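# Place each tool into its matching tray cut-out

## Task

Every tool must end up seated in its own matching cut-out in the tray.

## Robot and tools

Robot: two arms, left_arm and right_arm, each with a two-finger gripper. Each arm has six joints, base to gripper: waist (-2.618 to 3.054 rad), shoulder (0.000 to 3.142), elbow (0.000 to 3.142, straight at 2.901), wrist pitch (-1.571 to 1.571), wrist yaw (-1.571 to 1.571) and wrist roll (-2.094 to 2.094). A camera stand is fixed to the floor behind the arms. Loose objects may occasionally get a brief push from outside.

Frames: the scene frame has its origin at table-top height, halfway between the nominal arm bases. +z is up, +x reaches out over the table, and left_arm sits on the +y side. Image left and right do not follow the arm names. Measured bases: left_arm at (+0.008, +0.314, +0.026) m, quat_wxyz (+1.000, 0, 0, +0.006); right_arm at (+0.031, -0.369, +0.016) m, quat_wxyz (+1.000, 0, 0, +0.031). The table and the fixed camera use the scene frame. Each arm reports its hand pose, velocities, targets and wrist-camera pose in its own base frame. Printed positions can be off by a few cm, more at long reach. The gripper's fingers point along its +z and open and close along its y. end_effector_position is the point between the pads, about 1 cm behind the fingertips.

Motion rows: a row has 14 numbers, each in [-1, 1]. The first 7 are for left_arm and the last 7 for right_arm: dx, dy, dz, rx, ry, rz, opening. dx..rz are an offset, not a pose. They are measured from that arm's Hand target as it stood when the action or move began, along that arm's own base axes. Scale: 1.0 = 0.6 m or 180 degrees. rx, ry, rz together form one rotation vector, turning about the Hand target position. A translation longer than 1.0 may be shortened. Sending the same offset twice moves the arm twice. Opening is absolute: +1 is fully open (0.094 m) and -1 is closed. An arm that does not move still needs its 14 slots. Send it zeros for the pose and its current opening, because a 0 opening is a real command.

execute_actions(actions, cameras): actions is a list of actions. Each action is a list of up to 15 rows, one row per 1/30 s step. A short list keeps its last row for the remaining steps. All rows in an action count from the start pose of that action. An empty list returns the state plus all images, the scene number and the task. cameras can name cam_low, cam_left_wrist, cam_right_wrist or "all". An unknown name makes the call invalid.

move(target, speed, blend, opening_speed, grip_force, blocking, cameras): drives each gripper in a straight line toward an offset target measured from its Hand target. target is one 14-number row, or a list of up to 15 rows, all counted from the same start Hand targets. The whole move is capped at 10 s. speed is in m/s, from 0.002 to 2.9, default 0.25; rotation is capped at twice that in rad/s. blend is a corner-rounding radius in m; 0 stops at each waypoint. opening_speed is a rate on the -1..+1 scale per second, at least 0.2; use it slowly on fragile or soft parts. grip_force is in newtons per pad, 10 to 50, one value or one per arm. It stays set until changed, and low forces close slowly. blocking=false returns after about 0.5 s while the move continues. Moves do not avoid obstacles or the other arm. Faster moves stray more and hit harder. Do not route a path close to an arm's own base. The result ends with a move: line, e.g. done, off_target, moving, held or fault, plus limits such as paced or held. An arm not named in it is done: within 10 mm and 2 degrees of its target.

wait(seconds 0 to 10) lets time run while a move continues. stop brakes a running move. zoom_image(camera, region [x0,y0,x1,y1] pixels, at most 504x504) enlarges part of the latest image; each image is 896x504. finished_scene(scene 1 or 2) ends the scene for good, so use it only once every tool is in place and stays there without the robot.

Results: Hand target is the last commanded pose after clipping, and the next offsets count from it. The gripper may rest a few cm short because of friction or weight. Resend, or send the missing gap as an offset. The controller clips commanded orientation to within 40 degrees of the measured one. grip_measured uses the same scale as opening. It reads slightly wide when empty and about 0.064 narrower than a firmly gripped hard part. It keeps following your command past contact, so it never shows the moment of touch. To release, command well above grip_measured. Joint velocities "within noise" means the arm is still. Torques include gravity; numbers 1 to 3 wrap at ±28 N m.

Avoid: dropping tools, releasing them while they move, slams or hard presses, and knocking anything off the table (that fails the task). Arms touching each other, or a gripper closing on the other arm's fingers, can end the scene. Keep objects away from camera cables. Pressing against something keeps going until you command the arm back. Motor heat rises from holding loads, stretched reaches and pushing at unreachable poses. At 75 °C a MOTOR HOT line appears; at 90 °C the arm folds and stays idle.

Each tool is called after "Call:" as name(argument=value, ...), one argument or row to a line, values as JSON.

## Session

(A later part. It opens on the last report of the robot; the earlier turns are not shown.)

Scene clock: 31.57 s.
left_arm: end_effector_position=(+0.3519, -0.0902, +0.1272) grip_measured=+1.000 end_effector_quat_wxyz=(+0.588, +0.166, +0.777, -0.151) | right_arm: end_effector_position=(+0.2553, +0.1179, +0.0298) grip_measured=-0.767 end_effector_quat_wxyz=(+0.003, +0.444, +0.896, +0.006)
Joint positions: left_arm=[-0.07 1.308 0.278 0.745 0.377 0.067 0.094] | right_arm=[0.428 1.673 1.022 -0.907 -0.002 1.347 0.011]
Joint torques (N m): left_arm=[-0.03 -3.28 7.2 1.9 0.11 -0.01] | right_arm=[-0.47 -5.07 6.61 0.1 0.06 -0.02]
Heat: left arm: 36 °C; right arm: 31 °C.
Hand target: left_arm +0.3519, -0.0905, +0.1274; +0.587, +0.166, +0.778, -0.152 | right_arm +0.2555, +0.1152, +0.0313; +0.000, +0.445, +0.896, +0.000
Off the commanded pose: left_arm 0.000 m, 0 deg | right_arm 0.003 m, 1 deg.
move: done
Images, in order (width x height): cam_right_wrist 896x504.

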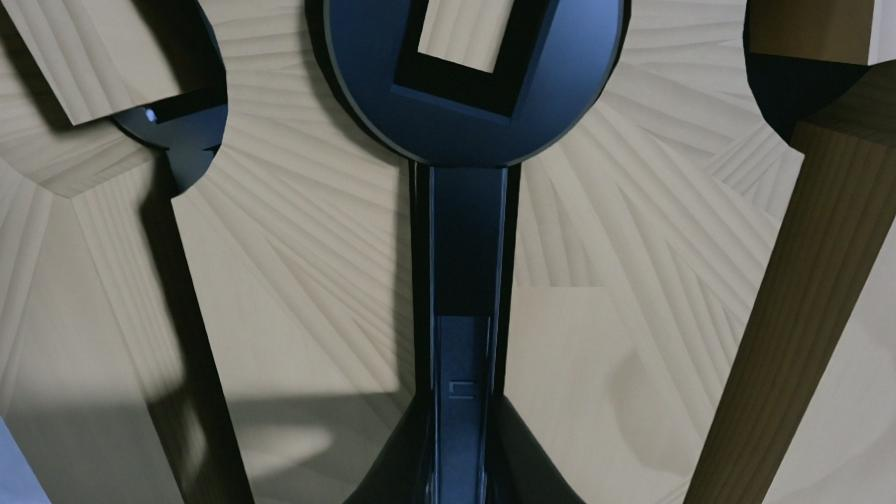

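Call:
move(
  target=[0,0,0,0,0,0,1,0.001,-0.002,0.02,0,0,0,-1.0],
  cameras=["cam_right_wrist"],
  speed=0.06,
)

Call:
zoom_image(
  camera="cam_right_wrist",
  region=[300, 0, 640, 504],
)

Scene clock: 32.63 s.
left_arm: end_effector_position=(+0.3519, -0.0902, +0.1272) grip_measured=+1.000 end_effector_quat_wxyz=(+0.588, +0.166, +0.777, -0.151) | right_arm: end_effector_position=(+0.2523, +0.1157, +0.0326) grip_measured=-0.767 end_effector_quat_wxyz=(-0.003, +0.443, +0.897, -0.002)
Joint positions: left_arm=[-0.07 1.308 0.278 0.745 0.377 0.067 0.094] | right_arm=[0.425 1.673 1.034 -0.938 -0.002 1.342 0.011]
Joint torques (N m): left_arm=[-0.01 -3.21 7.17 1.91 0.09 -0.03] | right_arm=[-0.62 -6.34 8.14 -0.11 0.06 -0.01]
Heat: left arm: 36 °C; right arm: 31 °C.
Hand target: left_arm +0.3519, -0.0905, +0.1274; +0.587, +0.166, +0.778, -0.152 | right_arm +0.2561, +0.1140, +0.0433; +0.000, +0.445, +0.896, +0.000
Off the commanded pose: left_arm 0.000 m, 0 deg | right_arm 0.011 m, 0 deg.
move: off_target (right_arm)
Images, in order (width x height): cam_right_wrist 896x504.

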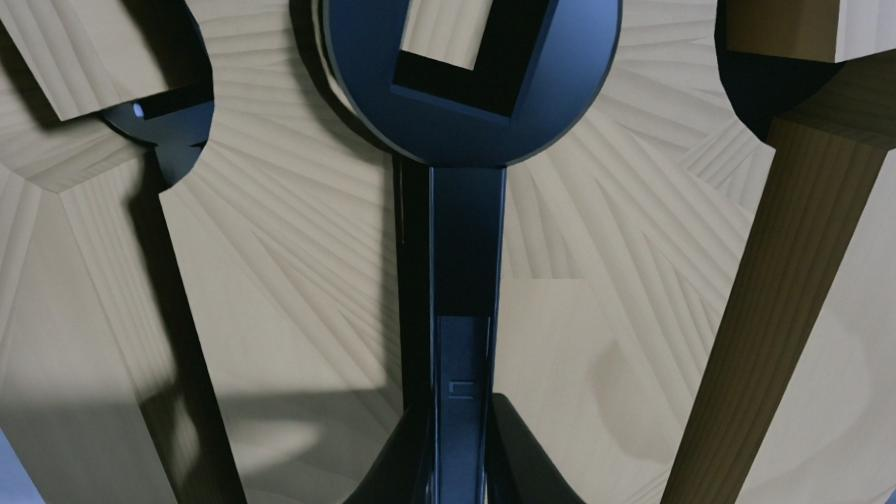

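Scaled by 1.000.

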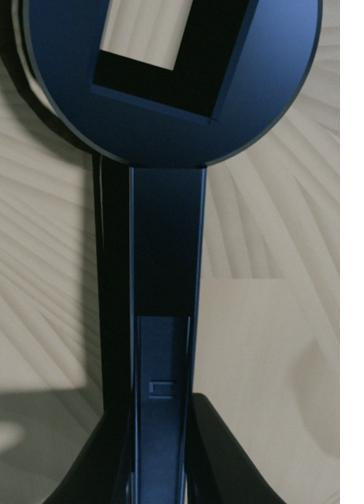

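Call:
move(
  target=[
    [0,0,0,0,0,0,1,0.02,-0.016,0.05,0,0,0,-1.0],
    [0,0,0,0,0,0,1,-0.002,0.001,0.03,0,0,0,-1.0],
    [0,0,0,0,0,0,1,-0.002,0.001,-0.018,0,0,0,-1.0],
  ],
  cameras=["cam_right_wrist"],
  speed=0.08,
)

Call:
zoom_image(
  camera="cam_right_wrist",
  region=[300, 0, 640, 504],
)

Scene clock: 35.50 s.
left_arm: end_effector_position=(+0.3519, -0.0902, +0.1272) grip_measured=+1.000 end_effector_quat_wxyz=(+0.588, +0.166, +0.777, -0.151) | right_arm: end_effector_position=(+0.2578, +0.1152, +0.0356) grip_measured=-0.767 end_effector_quat_wxyz=(+0.001, +0.444, +0.896, +0.004)
Joint positions: left_arm=[-0.07 1.308 0.278 0.745 0.377 0.067 0.094] | right_arm=[0.415 1.673 1.046 -0.936 -0.004 1.334 0.011]
Joint torques (N m): left_arm=[-0.05 -3.32 7.21 1.91 0.08 -0.02] | right_arm=[0.42 -5.39 4.67 0.34 0.07 0.1]
Heat: left arm: 36 °C; right arm: 31 °C.
Hand target: left_arm +0.3519, -0.0905, +0.1274; +0.587, +0.166, +0.778, -0.152 | right_arm +0.2550, +0.1146, +0.0325; +0.000, +0.445, +0.896, +0.000
Off the commanded pose: left_arm 0.000 m, 0 deg | right_arm 0.004 m, 1 deg.
move: done
Images, in order (width x height): cam_right_wrist 896x504.

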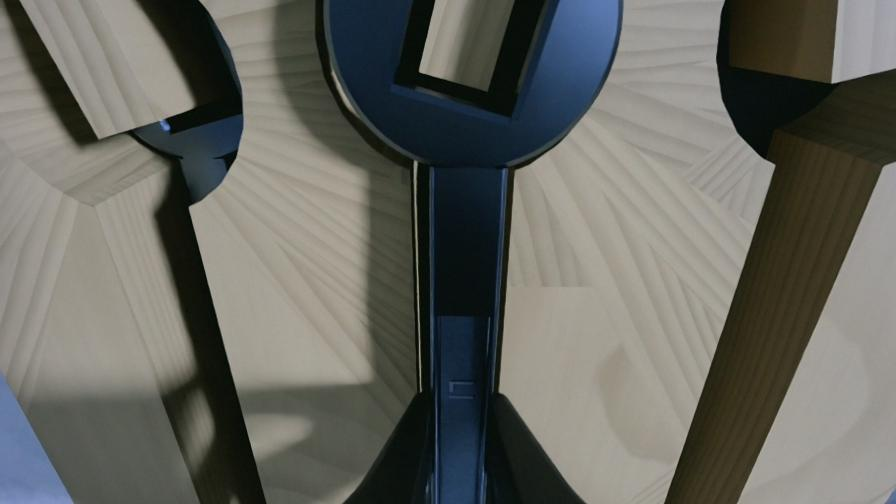

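Scaled by 1.000.

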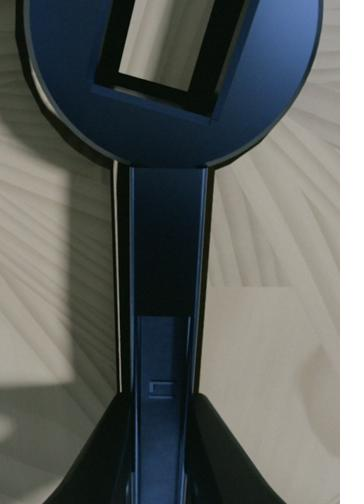

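Call:
move(
  target=[0,0,0,0,0,0,1,-0.0007,0,-0.03,0,0,0,-1.0],
  cameras=["cam_right_wrist"],
  speed=0.06,
)

Call:
zoom_image(
  camera="cam_right_wrist",
  region=[300, 0, 640, 504],
)

Scene clock: 36.37 s.
left_arm: end_effector_position=(+0.3519, -0.0902, +0.1272) grip_measured=+1.000 end_effector_quat_wxyz=(+0.588, +0.166, +0.777, -0.151) | right_arm: end_effector_position=(+0.2577, +0.1153, +0.0292) grip_measured=-0.767 end_effector_quat_wxyz=(+0.004, +0.444, +0.896, +0.008)
Joint positions: left_arm=[-0.07 1.308 0.278 0.745 0.377 0.067 0.094] | right_arm=[0.415 1.673 1.019 -0.898 -0.004 1.335 0.011]
Joint torques (N m): left_arm=[-0.03 -3.22 7.12 1.9 0.11 0] | right_arm=[0.46 -3.58 3.17 0.73 0.07 0.1]
Heat: left arm: 36 °C; right arm: 31 °C.
Hand target: left_arm +0.3519, -0.0905, +0.1274; +0.587, +0.166, +0.778, -0.152 | right_arm +0.2545, +0.1146, +0.0145; +0.000, +0.445, +0.896, +0.000
Off the commanded pose: left_arm 0.000 m, 0 deg | right_arm 0.015 m, 1 deg.
move: off_target (right_arm)
Images, in order (width x height): cam_right_wrist 896x504.

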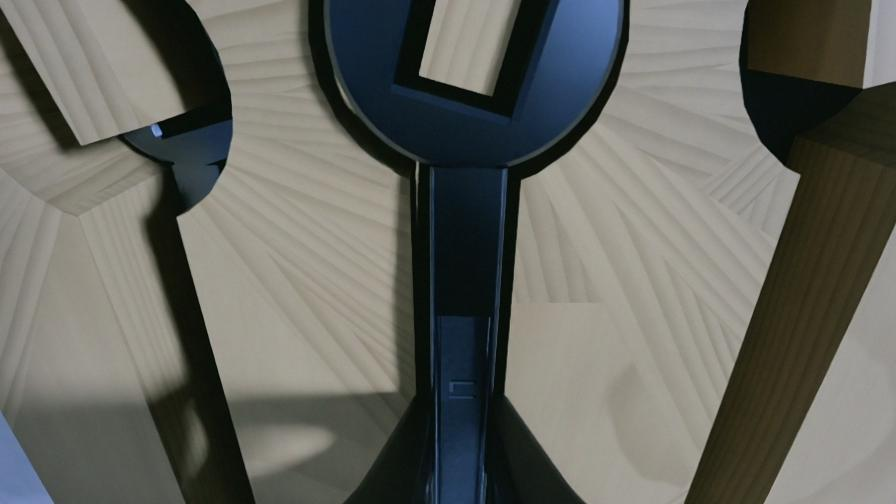

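Scaled by 1.000.

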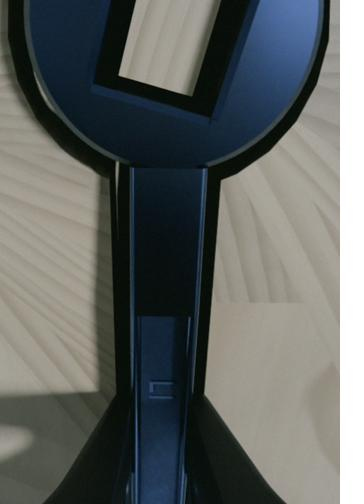

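Call:
move(
  target=[0,0,0,0,0,0,1,0,0,0.012,0,0,0,-0.6],
  cameras=["cam_right_wrist"],
  speed=0.06,
  opening_speed=0.5,
)

Call:
zoom_image(
  camera="cam_right_wrist",
  region=[300, 0, 640, 504],
)

Scene clock: 37.63 s.
left_arm: end_effector_position=(+0.3519, -0.0902, +0.1272) grip_measured=+1.000 end_effector_quat_wxyz=(+0.588, +0.166, +0.777, -0.151) | right_arm: end_effector_position=(+0.2553, +0.1142, +0.0292) grip_measured=-0.602 end_effector_quat_wxyz=(+0.001, +0.444, +0.896, +0.004)
Joint positions: left_arm=[-0.07 1.308 0.278 0.745 0.377 0.067 0.094] | right_arm=[0.415 1.673 1.019 -0.909 -0.004 1.336 0.019]
Joint torques (N m): left_arm=[-0.01 -3.28 7.1 1.91 0.11 -0.02] | right_arm=[0.47 -4.29 4.52 0.53 0.07 0.09]
Heat: left arm: 36 °C; right arm: 31 °C.
Hand target: left_arm +0.3519, -0.0905, +0.1274; +0.587, +0.166, +0.778, -0.152 | right_arm +0.2546, +0.1147, +0.0217; +0.000, +0.445, +0.896, +0.000
Off the commanded pose: left_arm 0.000 m, 0 deg | right_arm 0.008 m, 1 deg.
move: done
Images, in order (width x height): cam_right_wrist 896x504.

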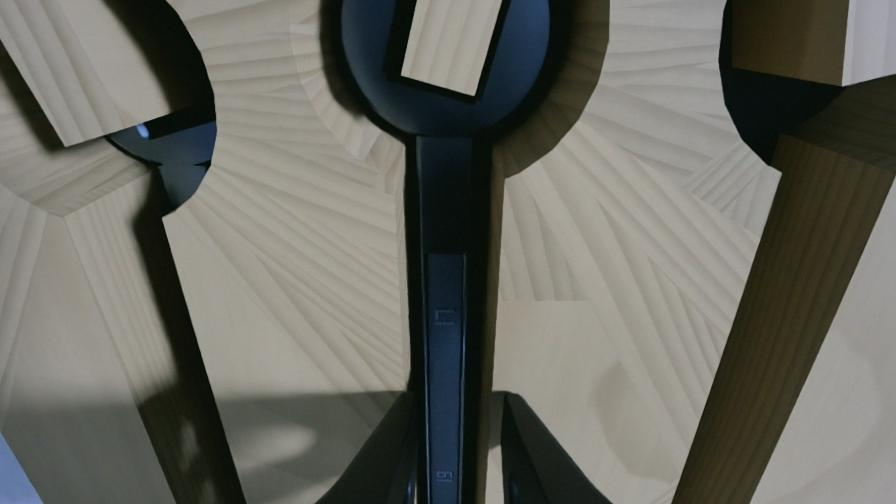

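Scaled by 1.000.

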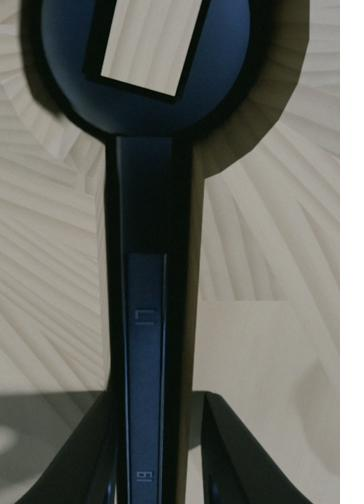

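Call:
move(
  target=[
    [0,0,0,0,0,0,1,0,0,0.18,0,0,0,-0.6],
    [0,0,0,0,0,0,1,0.276,-0.38,0.15,0,0,0.611,0.3],
  ],
  cameras=["cam_right_wrist"],
  speed=0.25,
  blend=0.03,
)

Scene clock: 43.60 s.
left_arm: end_effector_position=(+0.3519, -0.0902, +0.1272) grip_measured=+1.000 end_effector_quat_wxyz=(+0.588, +0.166, +0.777, -0.151) | right_arm: end_effector_position=(+0.4162, -0.1109, +0.1154) grip_measured=+0.298 end_effector_quat_wxyz=(+0.002, -0.477, +0.879, -0.004)
Joint positions: left_arm=[-0.07 1.308 0.278 0.745 0.377 0.067 0.094] | right_arm=[-0.261 2.22 2.126 -1.47 0.003 -1.256 0.061]
Joint torques (N m): left_arm=[0.01 -3.36 7.15 1.91 0.12 -0.02] | right_arm=[-0.29 -7.95 8.58 0.18 0 -0.06]
Heat: left arm: 37 °C; right arm: 31 °C.
Hand target: left_arm +0.3519, -0.0905, +0.1274; +0.587, +0.166, +0.778, -0.152 | right_arm +0.4201, -0.1133, +0.1118; +0.000, -0.478, +0.878, +0.000
Off the commanded pose: left_arm 0.000 m, 0 deg | right_arm 0.006 m, 0 deg.
move: done
Images, in order (width x height): cam_right_wrist 896x504.

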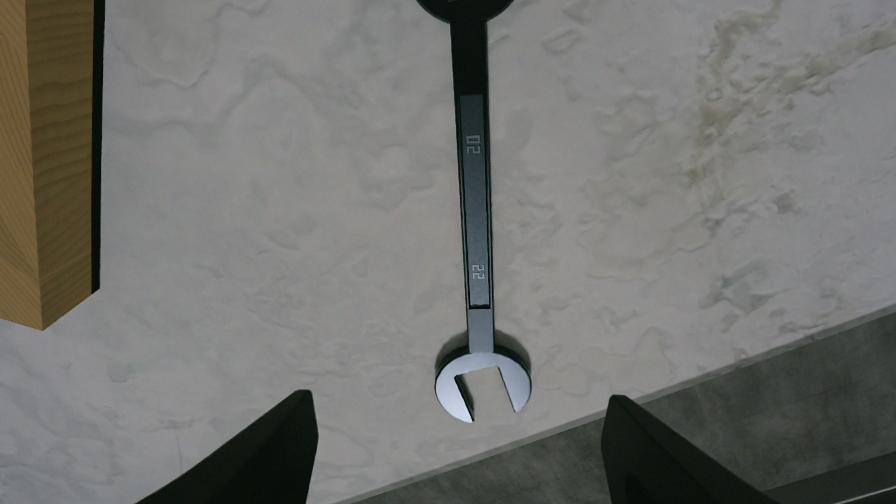

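Call:
move(
  target=[0,0,0,0,0,0,1,0.006,-0.0055,-0.145,0,0,0.0213,0],
  cameras=["cam_right_wrist"],
  speed=0.15,
)

Scene clock: 45.30 s.
left_arm: end_effector_position=(+0.3519, -0.0902, +0.1272) grip_measured=+1.000 end_effector_quat_wxyz=(+0.588, +0.166, +0.777, -0.151) | right_arm: end_effector_position=(+0.4274, -0.1157, +0.0362) grip_measured=+0.001 end_effector_quat_wxyz=(+0.008, -0.507, +0.862, -0.010)
Joint positions: left_arm=[-0.07 1.308 0.278 0.745 0.377 0.067 0.094] | right_arm=[-0.265 2.255 1.87 -1.16 0.003 -1.328 0.047]
Joint torques (N m): left_arm=[0.03 -3.32 7.09 1.91 0.12 -0.02] | right_arm=[-0.39 -8.81 5.08 0.37 -0.01 -0.05]
Heat: left arm: 37 °C; right arm: 31 °C.
Hand target: left_arm +0.3519, -0.0905, +0.1274; +0.587, +0.166, +0.778, -0.152 | right_arm +0.4238, -0.1167, +0.0248; +0.000, -0.507, +0.862, +0.000
Off the commanded pose: left_arm 0.000 m, 0 deg | right_arm 0.012 m, 1 deg.
move: off_target (right_arm)
Images, in order (width x height): cam_right_wrist 896x504.

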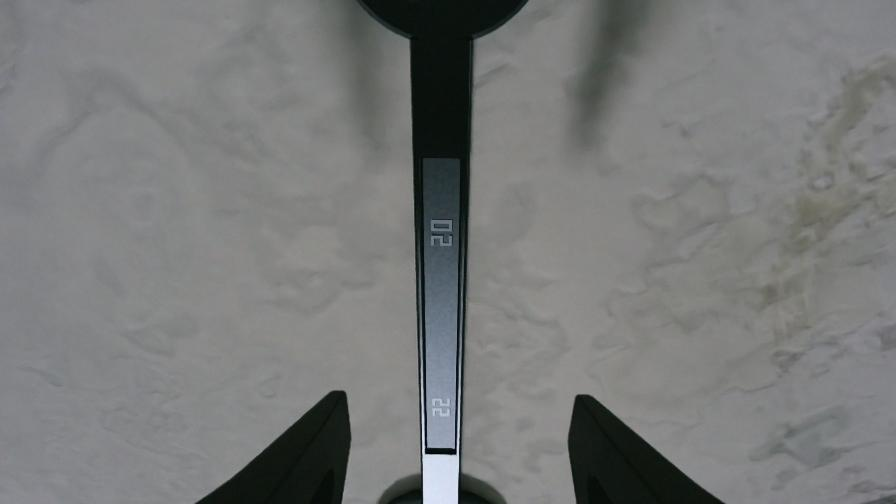

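Call:
move(
  target=[0,0,0,0,0,0,1,-0.0072,0.004,-0.050,0,0,0,-0.2],
  cameras=["cam_right_wrist"],
  speed=0.08,
)

Scene clock: 46.70 s.
left_arm: end_effector_position=(+0.3519, -0.0902, +0.1272) grip_measured=+1.000 end_effector_quat_wxyz=(+0.588, +0.166, +0.777, -0.151) | right_arm: end_effector_position=(+0.4252, -0.1151, +0.0100) grip_measured=-0.198 end_effector_quat_wxyz=(+0.011, -0.507, +0.862, -0.014)
Joint positions: left_arm=[-0.07 1.308 0.278 0.745 0.377 0.067 0.094] | right_arm=[-0.265 2.258 1.768 -1.045 0.003 -1.328 0.038]
Joint torques (N m): left_arm=[0.05 -3.23 7.2 1.93 0.1 -0.02] | right_arm=[-0.2 -8.28 4.7 0.39 -0.01 -0.03]
Heat: left arm: 37 °C; right arm: 31 °C.
Hand target: left_arm +0.3519, -0.0905, +0.1274; +0.587, +0.166, +0.778, -0.152 | right_arm +0.4195, -0.1143, -0.0052; +0.000, -0.507, +0.862, +0.000
Off the commanded pose: left_arm 0.000 m, 0 deg | right_arm 0.016 m, 2 deg.
move: off_target (right_arm)
Images, in order (width x height): cam_right_wrist 896x504.

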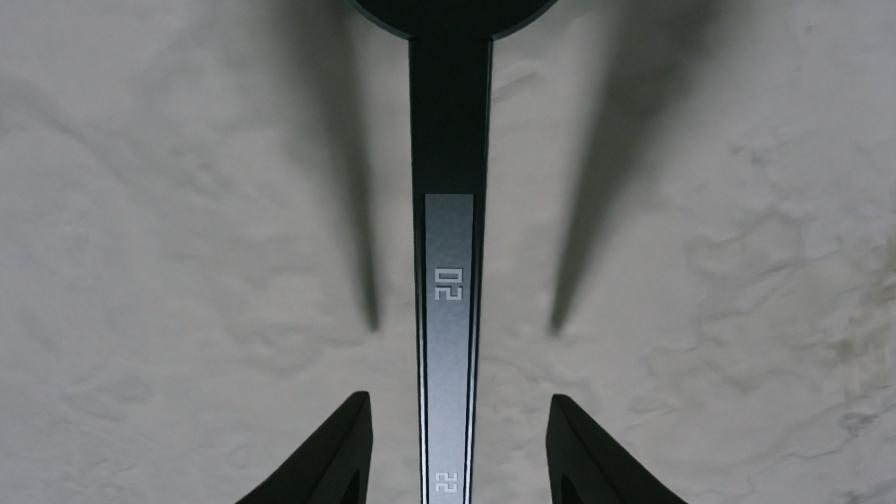

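Call:
move(
  target=[
    [0,0,0,0,0,0,1,-0.0035,0.0025,-0.021,0,0,0,-0.2],
    [0,0,0,0,0,0,1,-0.0035,0.0025,-0.021,0,0,0,-1],
  ],
  cameras=["cam_right_wrist"],
  speed=0.06,
  opening_speed=0.7,
)

Scene clock: 49.27 s.
left_arm: end_effector_position=(+0.3519, -0.0902, +0.1272) grip_measured=+1.000 end_effector_quat_wxyz=(+0.588, +0.166, +0.777, -0.151) | right_arm: end_effector_position=(+0.4240, -0.1147, -0.0019) grip_measured=-0.735 end_effector_quat_wxyz=(+0.012, -0.507, +0.862, -0.015)
Joint positions: left_arm=[-0.07 1.308 0.278 0.745 0.377 0.067 0.094] | right_arm=[-0.265 2.263 1.728 -0.997 0.003 -1.328 0.012]
Joint torques (N m): left_arm=[0.09 -3.23 7.13 1.91 0.12 -0.01] | right_arm=[-0.03 -8.18 4.55 0.4 -0.01 0]
Heat: left arm: 37 °C; right arm: 31 °C.
Hand target: left_arm +0.3519, -0.0905, +0.1274; +0.587, +0.166, +0.778, -0.152 | right_arm +0.4172, -0.1128, -0.0180; +0.000, -0.507, +0.862, +0.000
Off the commanded pose: left_arm 0.000 m, 0 deg | right_arm 0.017 m, 2 deg.
move: off_target (right_arm); target 2's new opening was sent with right_arm's hand 0.017 m and 2 deg from that target
Images, in order (width x height): cam_right_wrist 896x504.

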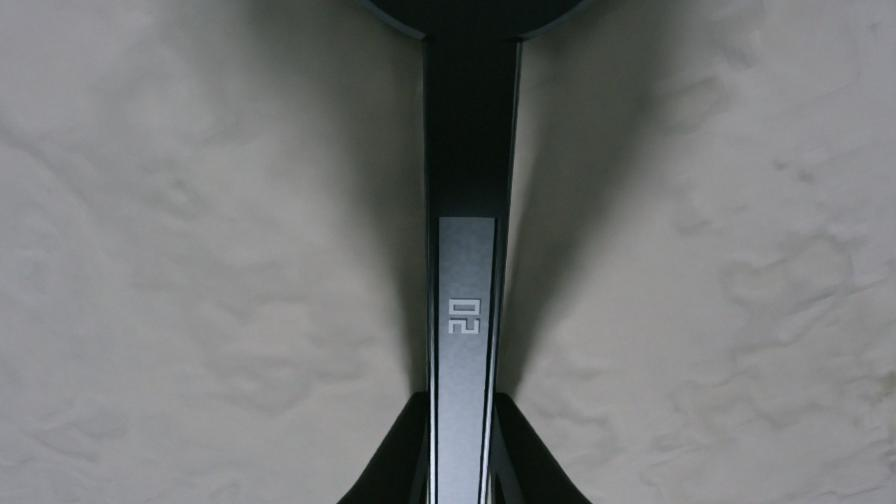

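Call:
move(
  target=[
    [0,0,0,0,0,0,1,0,0,0.22,0,0,0,-1.0],
    [0,0,0,0,0,0,1,-0.375,0.336,0.22,0,0,-0.632,-1.0],
  ],
  cameras=["cam_right_wrist"],
  speed=0.22,
  blend=0.03,
)

Scene clock: 55.90 s.
left_arm: end_effector_position=(+0.3519, -0.0902, +0.1272) grip_measured=+1.000 end_effector_quat_wxyz=(+0.588, +0.166, +0.777, -0.151) | right_arm: end_effector_position=(+0.1975, +0.0914, +0.1112) grip_measured=-0.735 end_effector_quat_wxyz=(-0.005, +0.443, +0.896, +0.000)
Joint positions: left_arm=[-0.07 1.308 0.278 0.745 0.377 0.067 0.094] | right_arm=[0.422 1.372 1.069 -1.275 -0.008 1.341 0.012]
Joint torques (N m): left_arm=[-0.06 -3.22 7.08 1.92 0.13 0] | right_arm=[0.53 -5.53 4.9 0.17 0.11 0.11]
Heat: left arm: 37 °C; right arm: 32 °C.
Hand target: left_arm +0.3519, -0.0905, +0.1274; +0.587, +0.166, +0.778, -0.152 | right_arm +0.1923, +0.0889, +0.1141; +0.000, +0.444, +0.896, +0.000
Off the commanded pose: left_arm 0.000 m, 0 deg | right_arm 0.006 m, 1 deg.
move: done
Images, in order (width x height): cam_right_wrist 896x504.

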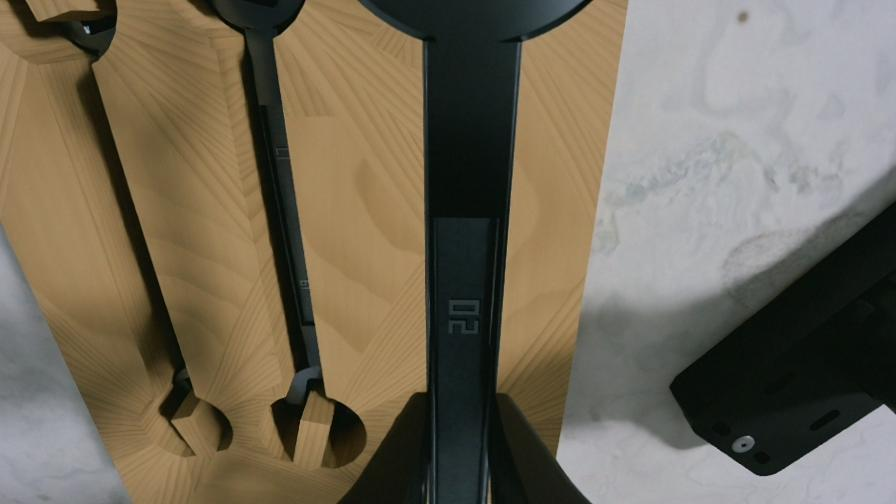

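Call:
move(
  target=[0,0,0,0,0,0,1,-0.003,-0.0015,-0.122,0,0,0,-1.0],
  cameras=["cam_right_wrist"],
  speed=0.1,
)

Call:
zoom_image(
  camera="cam_right_wrist",
  region=[300, 0, 640, 504],
)

Scene clock: 57.50 s.
left_arm: end_effector_position=(+0.3519, -0.0902, +0.1272) grip_measured=+1.000 end_effector_quat_wxyz=(+0.588, +0.166, +0.777, -0.151) | right_arm: end_effector_position=(+0.1924, +0.0891, +0.0444) grip_measured=-0.735 end_effector_quat_wxyz=(+0.000, +0.444, +0.896, +0.007)
Joint positions: left_arm=[-0.07 1.308 0.278 0.745 0.377 0.067 0.094] | right_arm=[0.422 1.386 0.81 -0.984 -0.008 1.342 0.012]
Joint torques (N m): left_arm=[-0.06 -3.3 7.17 1.9 0.13 0] | right_arm=[0.53 -2.77 4.9 0.35 0.11 0.1]
Heat: left arm: 37 °C; right arm: 32 °C.
Hand target: left_arm +0.3519, -0.0905, +0.1274; +0.587, +0.166, +0.778, -0.152 | right_arm +0.1904, +0.0880, +0.0408; +0.000, +0.444, +0.896, +0.000
Off the commanded pose: left_arm 0.000 m, 0 deg | right_arm 0.004 m, 1 deg.
move: done
Images, in order (width x height): cam_right_wrist 896x504.

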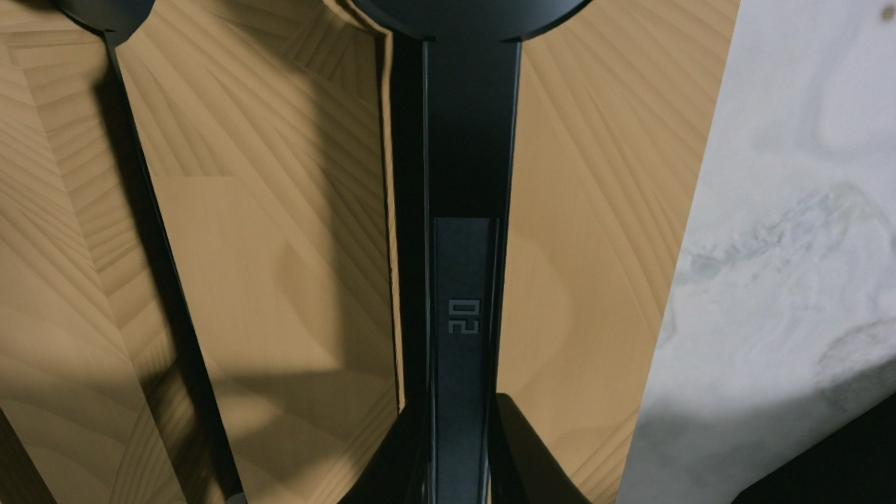

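Scaled by 1.000.

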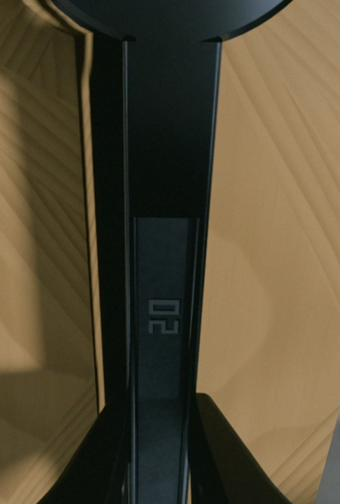

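Call:
move(
  target=[
    [0,0,0,0,0,0,1,0.008,0.006,0.03,0,0,0,-1.0],
    [0,0,0,0,0,0,1,0.008,0.006,-0.016,0,0,0,-1.0],
  ],
  cameras=["cam_right_wrist"],
  speed=0.1,
)

Call:
zoom_image(
  camera="cam_right_wrist",
  region=[300, 0, 640, 504],
)

Scene clock: 59.67 s.
left_arm: end_effector_position=(+0.3519, -0.0902, +0.1272) grip_measured=+1.000 end_effector_quat_wxyz=(+0.588, +0.166, +0.777, -0.151) | right_arm: end_effector_position=(+0.1977, +0.0919, +0.0348) grip_measured=-0.735 end_effector_quat_wxyz=(+0.000, +0.446, +0.895, +0.007)
Joint positions: left_arm=[-0.07 1.308 0.278 0.745 0.377 0.067 0.094] | right_arm=[0.424 1.425 0.801 -0.936 -0.008 1.348 0.012]
Joint torques (N m): left_arm=[0.05 -3.37 7.13 1.93 0.1 0] | right_arm=[0.83 -3.03 4.86 0.35 0.11 0.1]
Heat: left arm: 37 °C; right arm: 32 °C.
Hand target: left_arm +0.3519, -0.0905, +0.1274; +0.587, +0.166, +0.778, -0.152 | right_arm +0.1953, +0.0916, +0.0313; +0.001, +0.445, +0.896, +0.000
Off the commanded pose: left_arm 0.000 m, 0 deg | right_arm 0.004 m, 1 deg.
move: done
Images, in order (width x height): cam_right_wrist 896x504.

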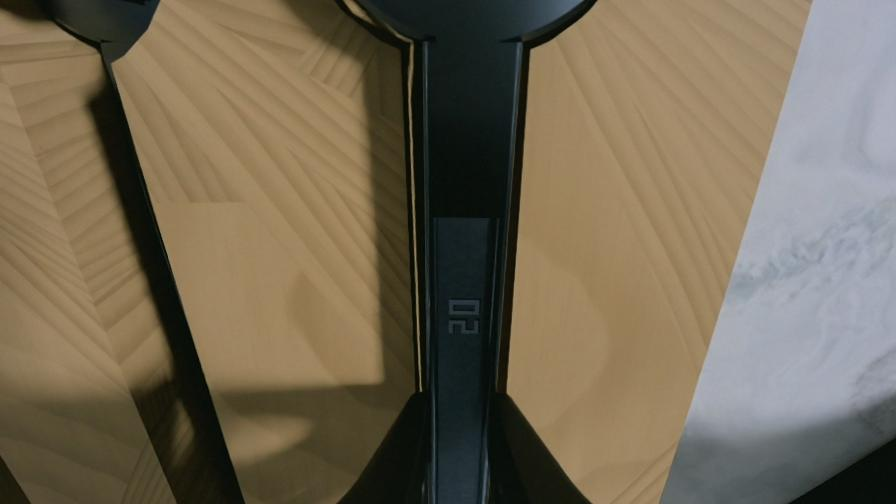

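Scaled by 1.000.

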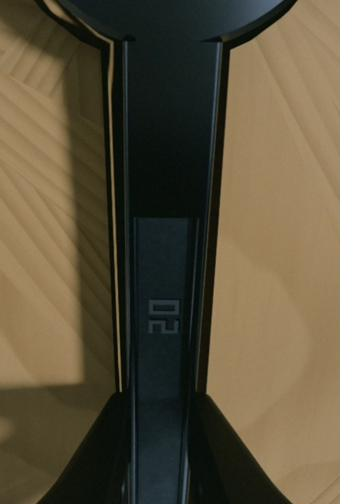

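Call:
move(
  target=[0,0,0,0,0,0,1,-0.0018,0.0018,-0.022,0,0,0,-1.0],
  cameras=["cam_right_wrist"],
  speed=0.06,
)

Call:
zoom_image(
  camera="cam_right_wrist",
  region=[300, 0, 640, 504],
)

Scene clock: 60.67 s.
left_arm: end_effector_position=(+0.3519, -0.0902, +0.1272) grip_measured=+1.000 end_effector_quat_wxyz=(+0.588, +0.166, +0.777, -0.151) | right_arm: end_effector_position=(+0.1964, +0.0927, +0.0292) grip_measured=-0.736 end_effector_quat_wxyz=(+0.001, +0.444, +0.896, +0.006)
Joint positions: left_arm=[-0.07 1.308 0.278 0.745 0.377 0.067 0.094] | right_arm=[0.431 1.431 0.782 -0.911 -0.006 1.353 0.012]
Joint torques (N m): left_arm=[0.01 -3.28 7.19 1.92 0.12 0.01] | right_arm=[0.76 -2.09 3.28 0.72 0.09 0.11]
Heat: left arm: 37 °C; right arm: 31 °C.
Hand target: left_arm +0.3519, -0.0905, +0.1274; +0.587, +0.166, +0.778, -0.152 | right_arm +0.1942, +0.0926, +0.0181; +0.000, +0.444, +0.896, +0.000
Off the commanded pose: left_arm 0.000 m, 0 deg | right_arm 0.011 m, 1 deg.
move: off_target (right_arm)
Images, in order (width x height): cam_right_wrist 896x504.

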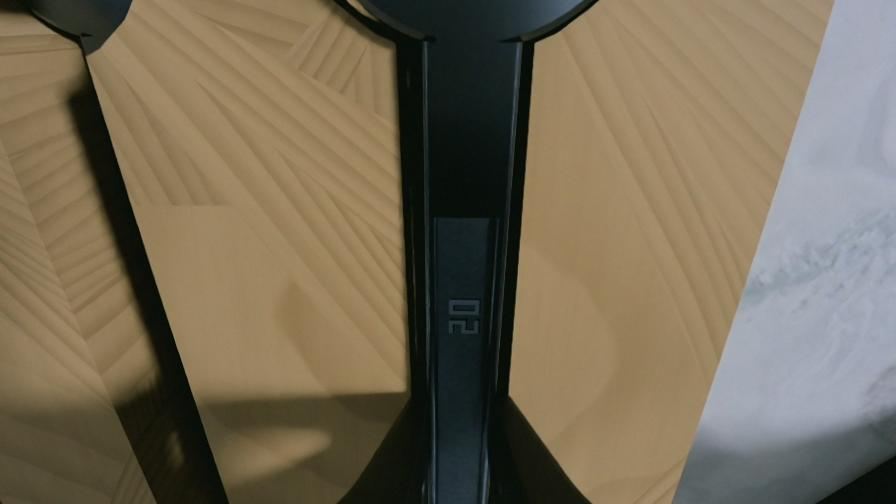

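Scaled by 1.000.

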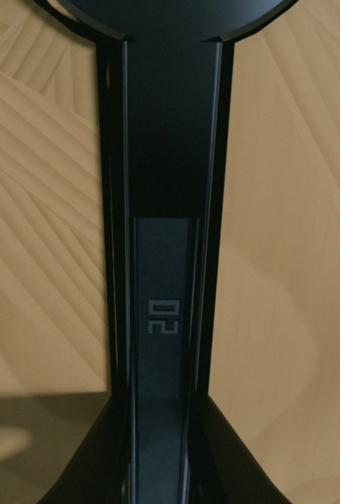

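Call:
move(
  target=[
    [0,0,0,0,0,0,1,0,0,0.01,0,0,0,-0.55],
    [0,0,0,0,0,0,1,0,0,0.2,0,0,0,-0.55],
  ],
  cameras=["cam_right_wrist"],
  speed=0.15,
  opening_speed=0.5,
)

Call:
zoom_image(
  camera="cam_right_wrist",
  region=[180, 0, 640, 504],
)

Scene clock: 63.47 s.
left_arm: end_effector_position=(+0.3519, -0.0902, +0.1272) grip_measured=+1.000 end_effector_quat_wxyz=(+0.588, +0.166, +0.777, -0.151) | right_arm: end_effector_position=(+0.1908, +0.0902, +0.1269) grip_measured=-0.551 end_effector_quat_wxyz=(-0.013, +0.445, +0.895, -0.013)
Joint positions: left_arm=[-0.07 1.308 0.278 0.745 0.377 0.067 0.094] | right_arm=[0.432 1.373 1.132 -1.367 -0.005 1.355 0.021]
Joint torques (N m): left_arm=[-0.01 -3.26 7.12 1.9 0.11 0.02] | right_arm=[0.7 -4.74 8.23 0.1 0.08 0.1]
Heat: left arm: 37 °C; right arm: 31 °C.
Hand target: left_arm +0.3519, -0.0905, +0.1274; +0.587, +0.166, +0.778, -0.152 | right_arm +0.1942, +0.0926, +0.1380; +0.001, +0.444, +0.896, +0.000
Off the commanded pose: left_arm 0.000 m, 0 deg | right_arm 0.012 m, 2 deg.
move: off_target (right_arm)
Images, in order (width x height): cam_right_wrist 896x504.

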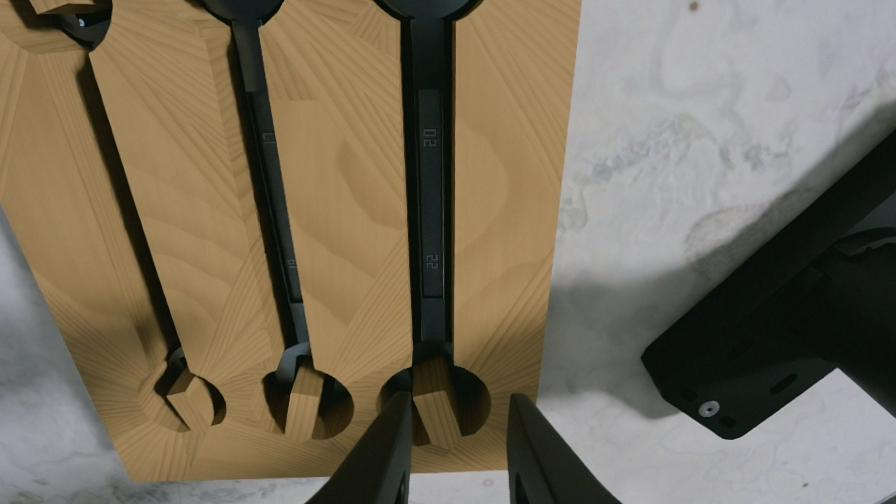

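Scaled by 1.000.

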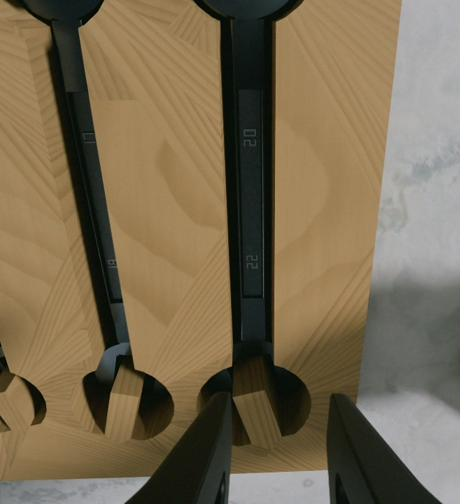

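Call:
move(
  target=[0,0,0,0,0,0,1,0.05,0,0.2,0,0,0.1,-0.55],
  cameras=["cam_right_wrist"],
)

Call:
zoom_image(
  camera="cam_right_wrist",
  region=[180, 0, 640, 504],
)

Scene clock: 65.13 s.
left_arm: end_effector_position=(+0.3519, -0.0902, +0.1272) grip_measured=+1.000 end_effector_quat_wxyz=(+0.588, +0.166, +0.777, -0.151) | right_arm: end_effector_position=(+0.2234, +0.0950, +0.2498) grip_measured=-0.551 end_effector_quat_wxyz=(+0.100, +0.297, +0.946, +0.087)
Joint positions: left_arm=[-0.07 1.308 0.278 0.745 0.377 0.067 0.094] | right_arm=[0.394 1.317 1.561 -1.549 -0.005 1.004 0.021]
Joint torques (N m): left_arm=[0.05 -3.32 7.15 1.89 0.14 0] | right_arm=[-0.47 -3.06 7.5 0.67 0.07 -0.06]
Heat: left arm: 37 °C; right arm: 31 °C.
Hand target: left_arm +0.3519, -0.0905, +0.1274; +0.587, +0.166, +0.778, -0.152 | right_arm +0.2242, +0.0926, +0.2581; +0.001, +0.299, +0.954, +0.000
Off the commanded pose: left_arm 0.000 m, 0 deg | right_arm 0.009 m, 15 deg.
joint sent to its limit (right arm) — joint 4 (wrist pitch), lower limit. The joint targets are off in orientation, not in position.
move: off_target (right_arm)
Images, in order (width x height): cam_right_wrist 896x504.

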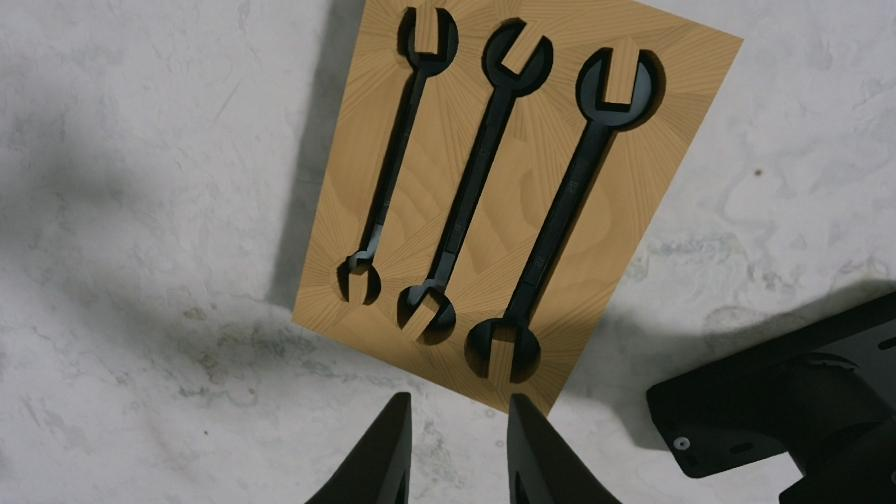

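Scaled by 1.000.

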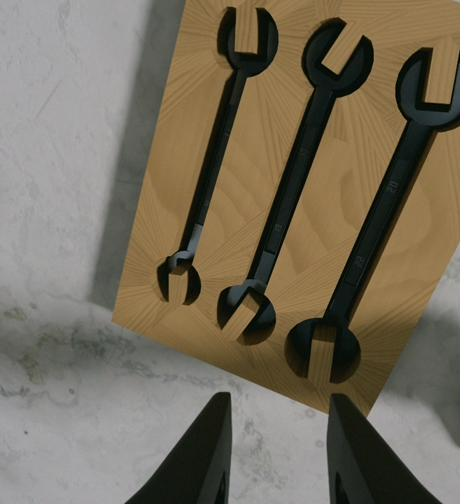

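Call:
zoom_image(
  camera="cam_right_wrist",
  region=[440, 20, 700, 200],
)

Call:
zoom_image(
  camera="cam_right_wrist",
  region=[320, 220, 560, 400],
)

Scaled by 1.938 from the camera's 896x504 image, which has a finer 1280x720 frame.

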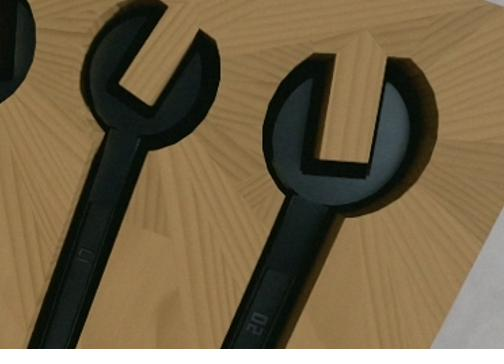

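Scaled by 2.100 from the camera's 896x504 image, which has a finer 1280x720 frame.

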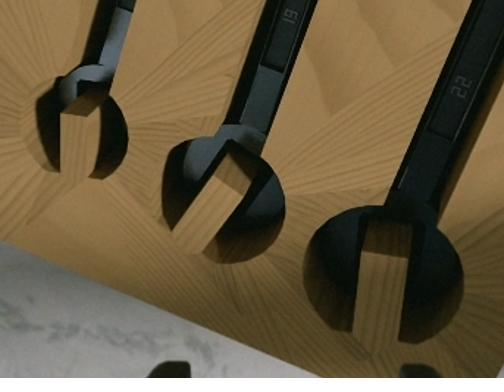

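Call:
finished_scene(
  scene=1,
)

The scene is finished: the task was done.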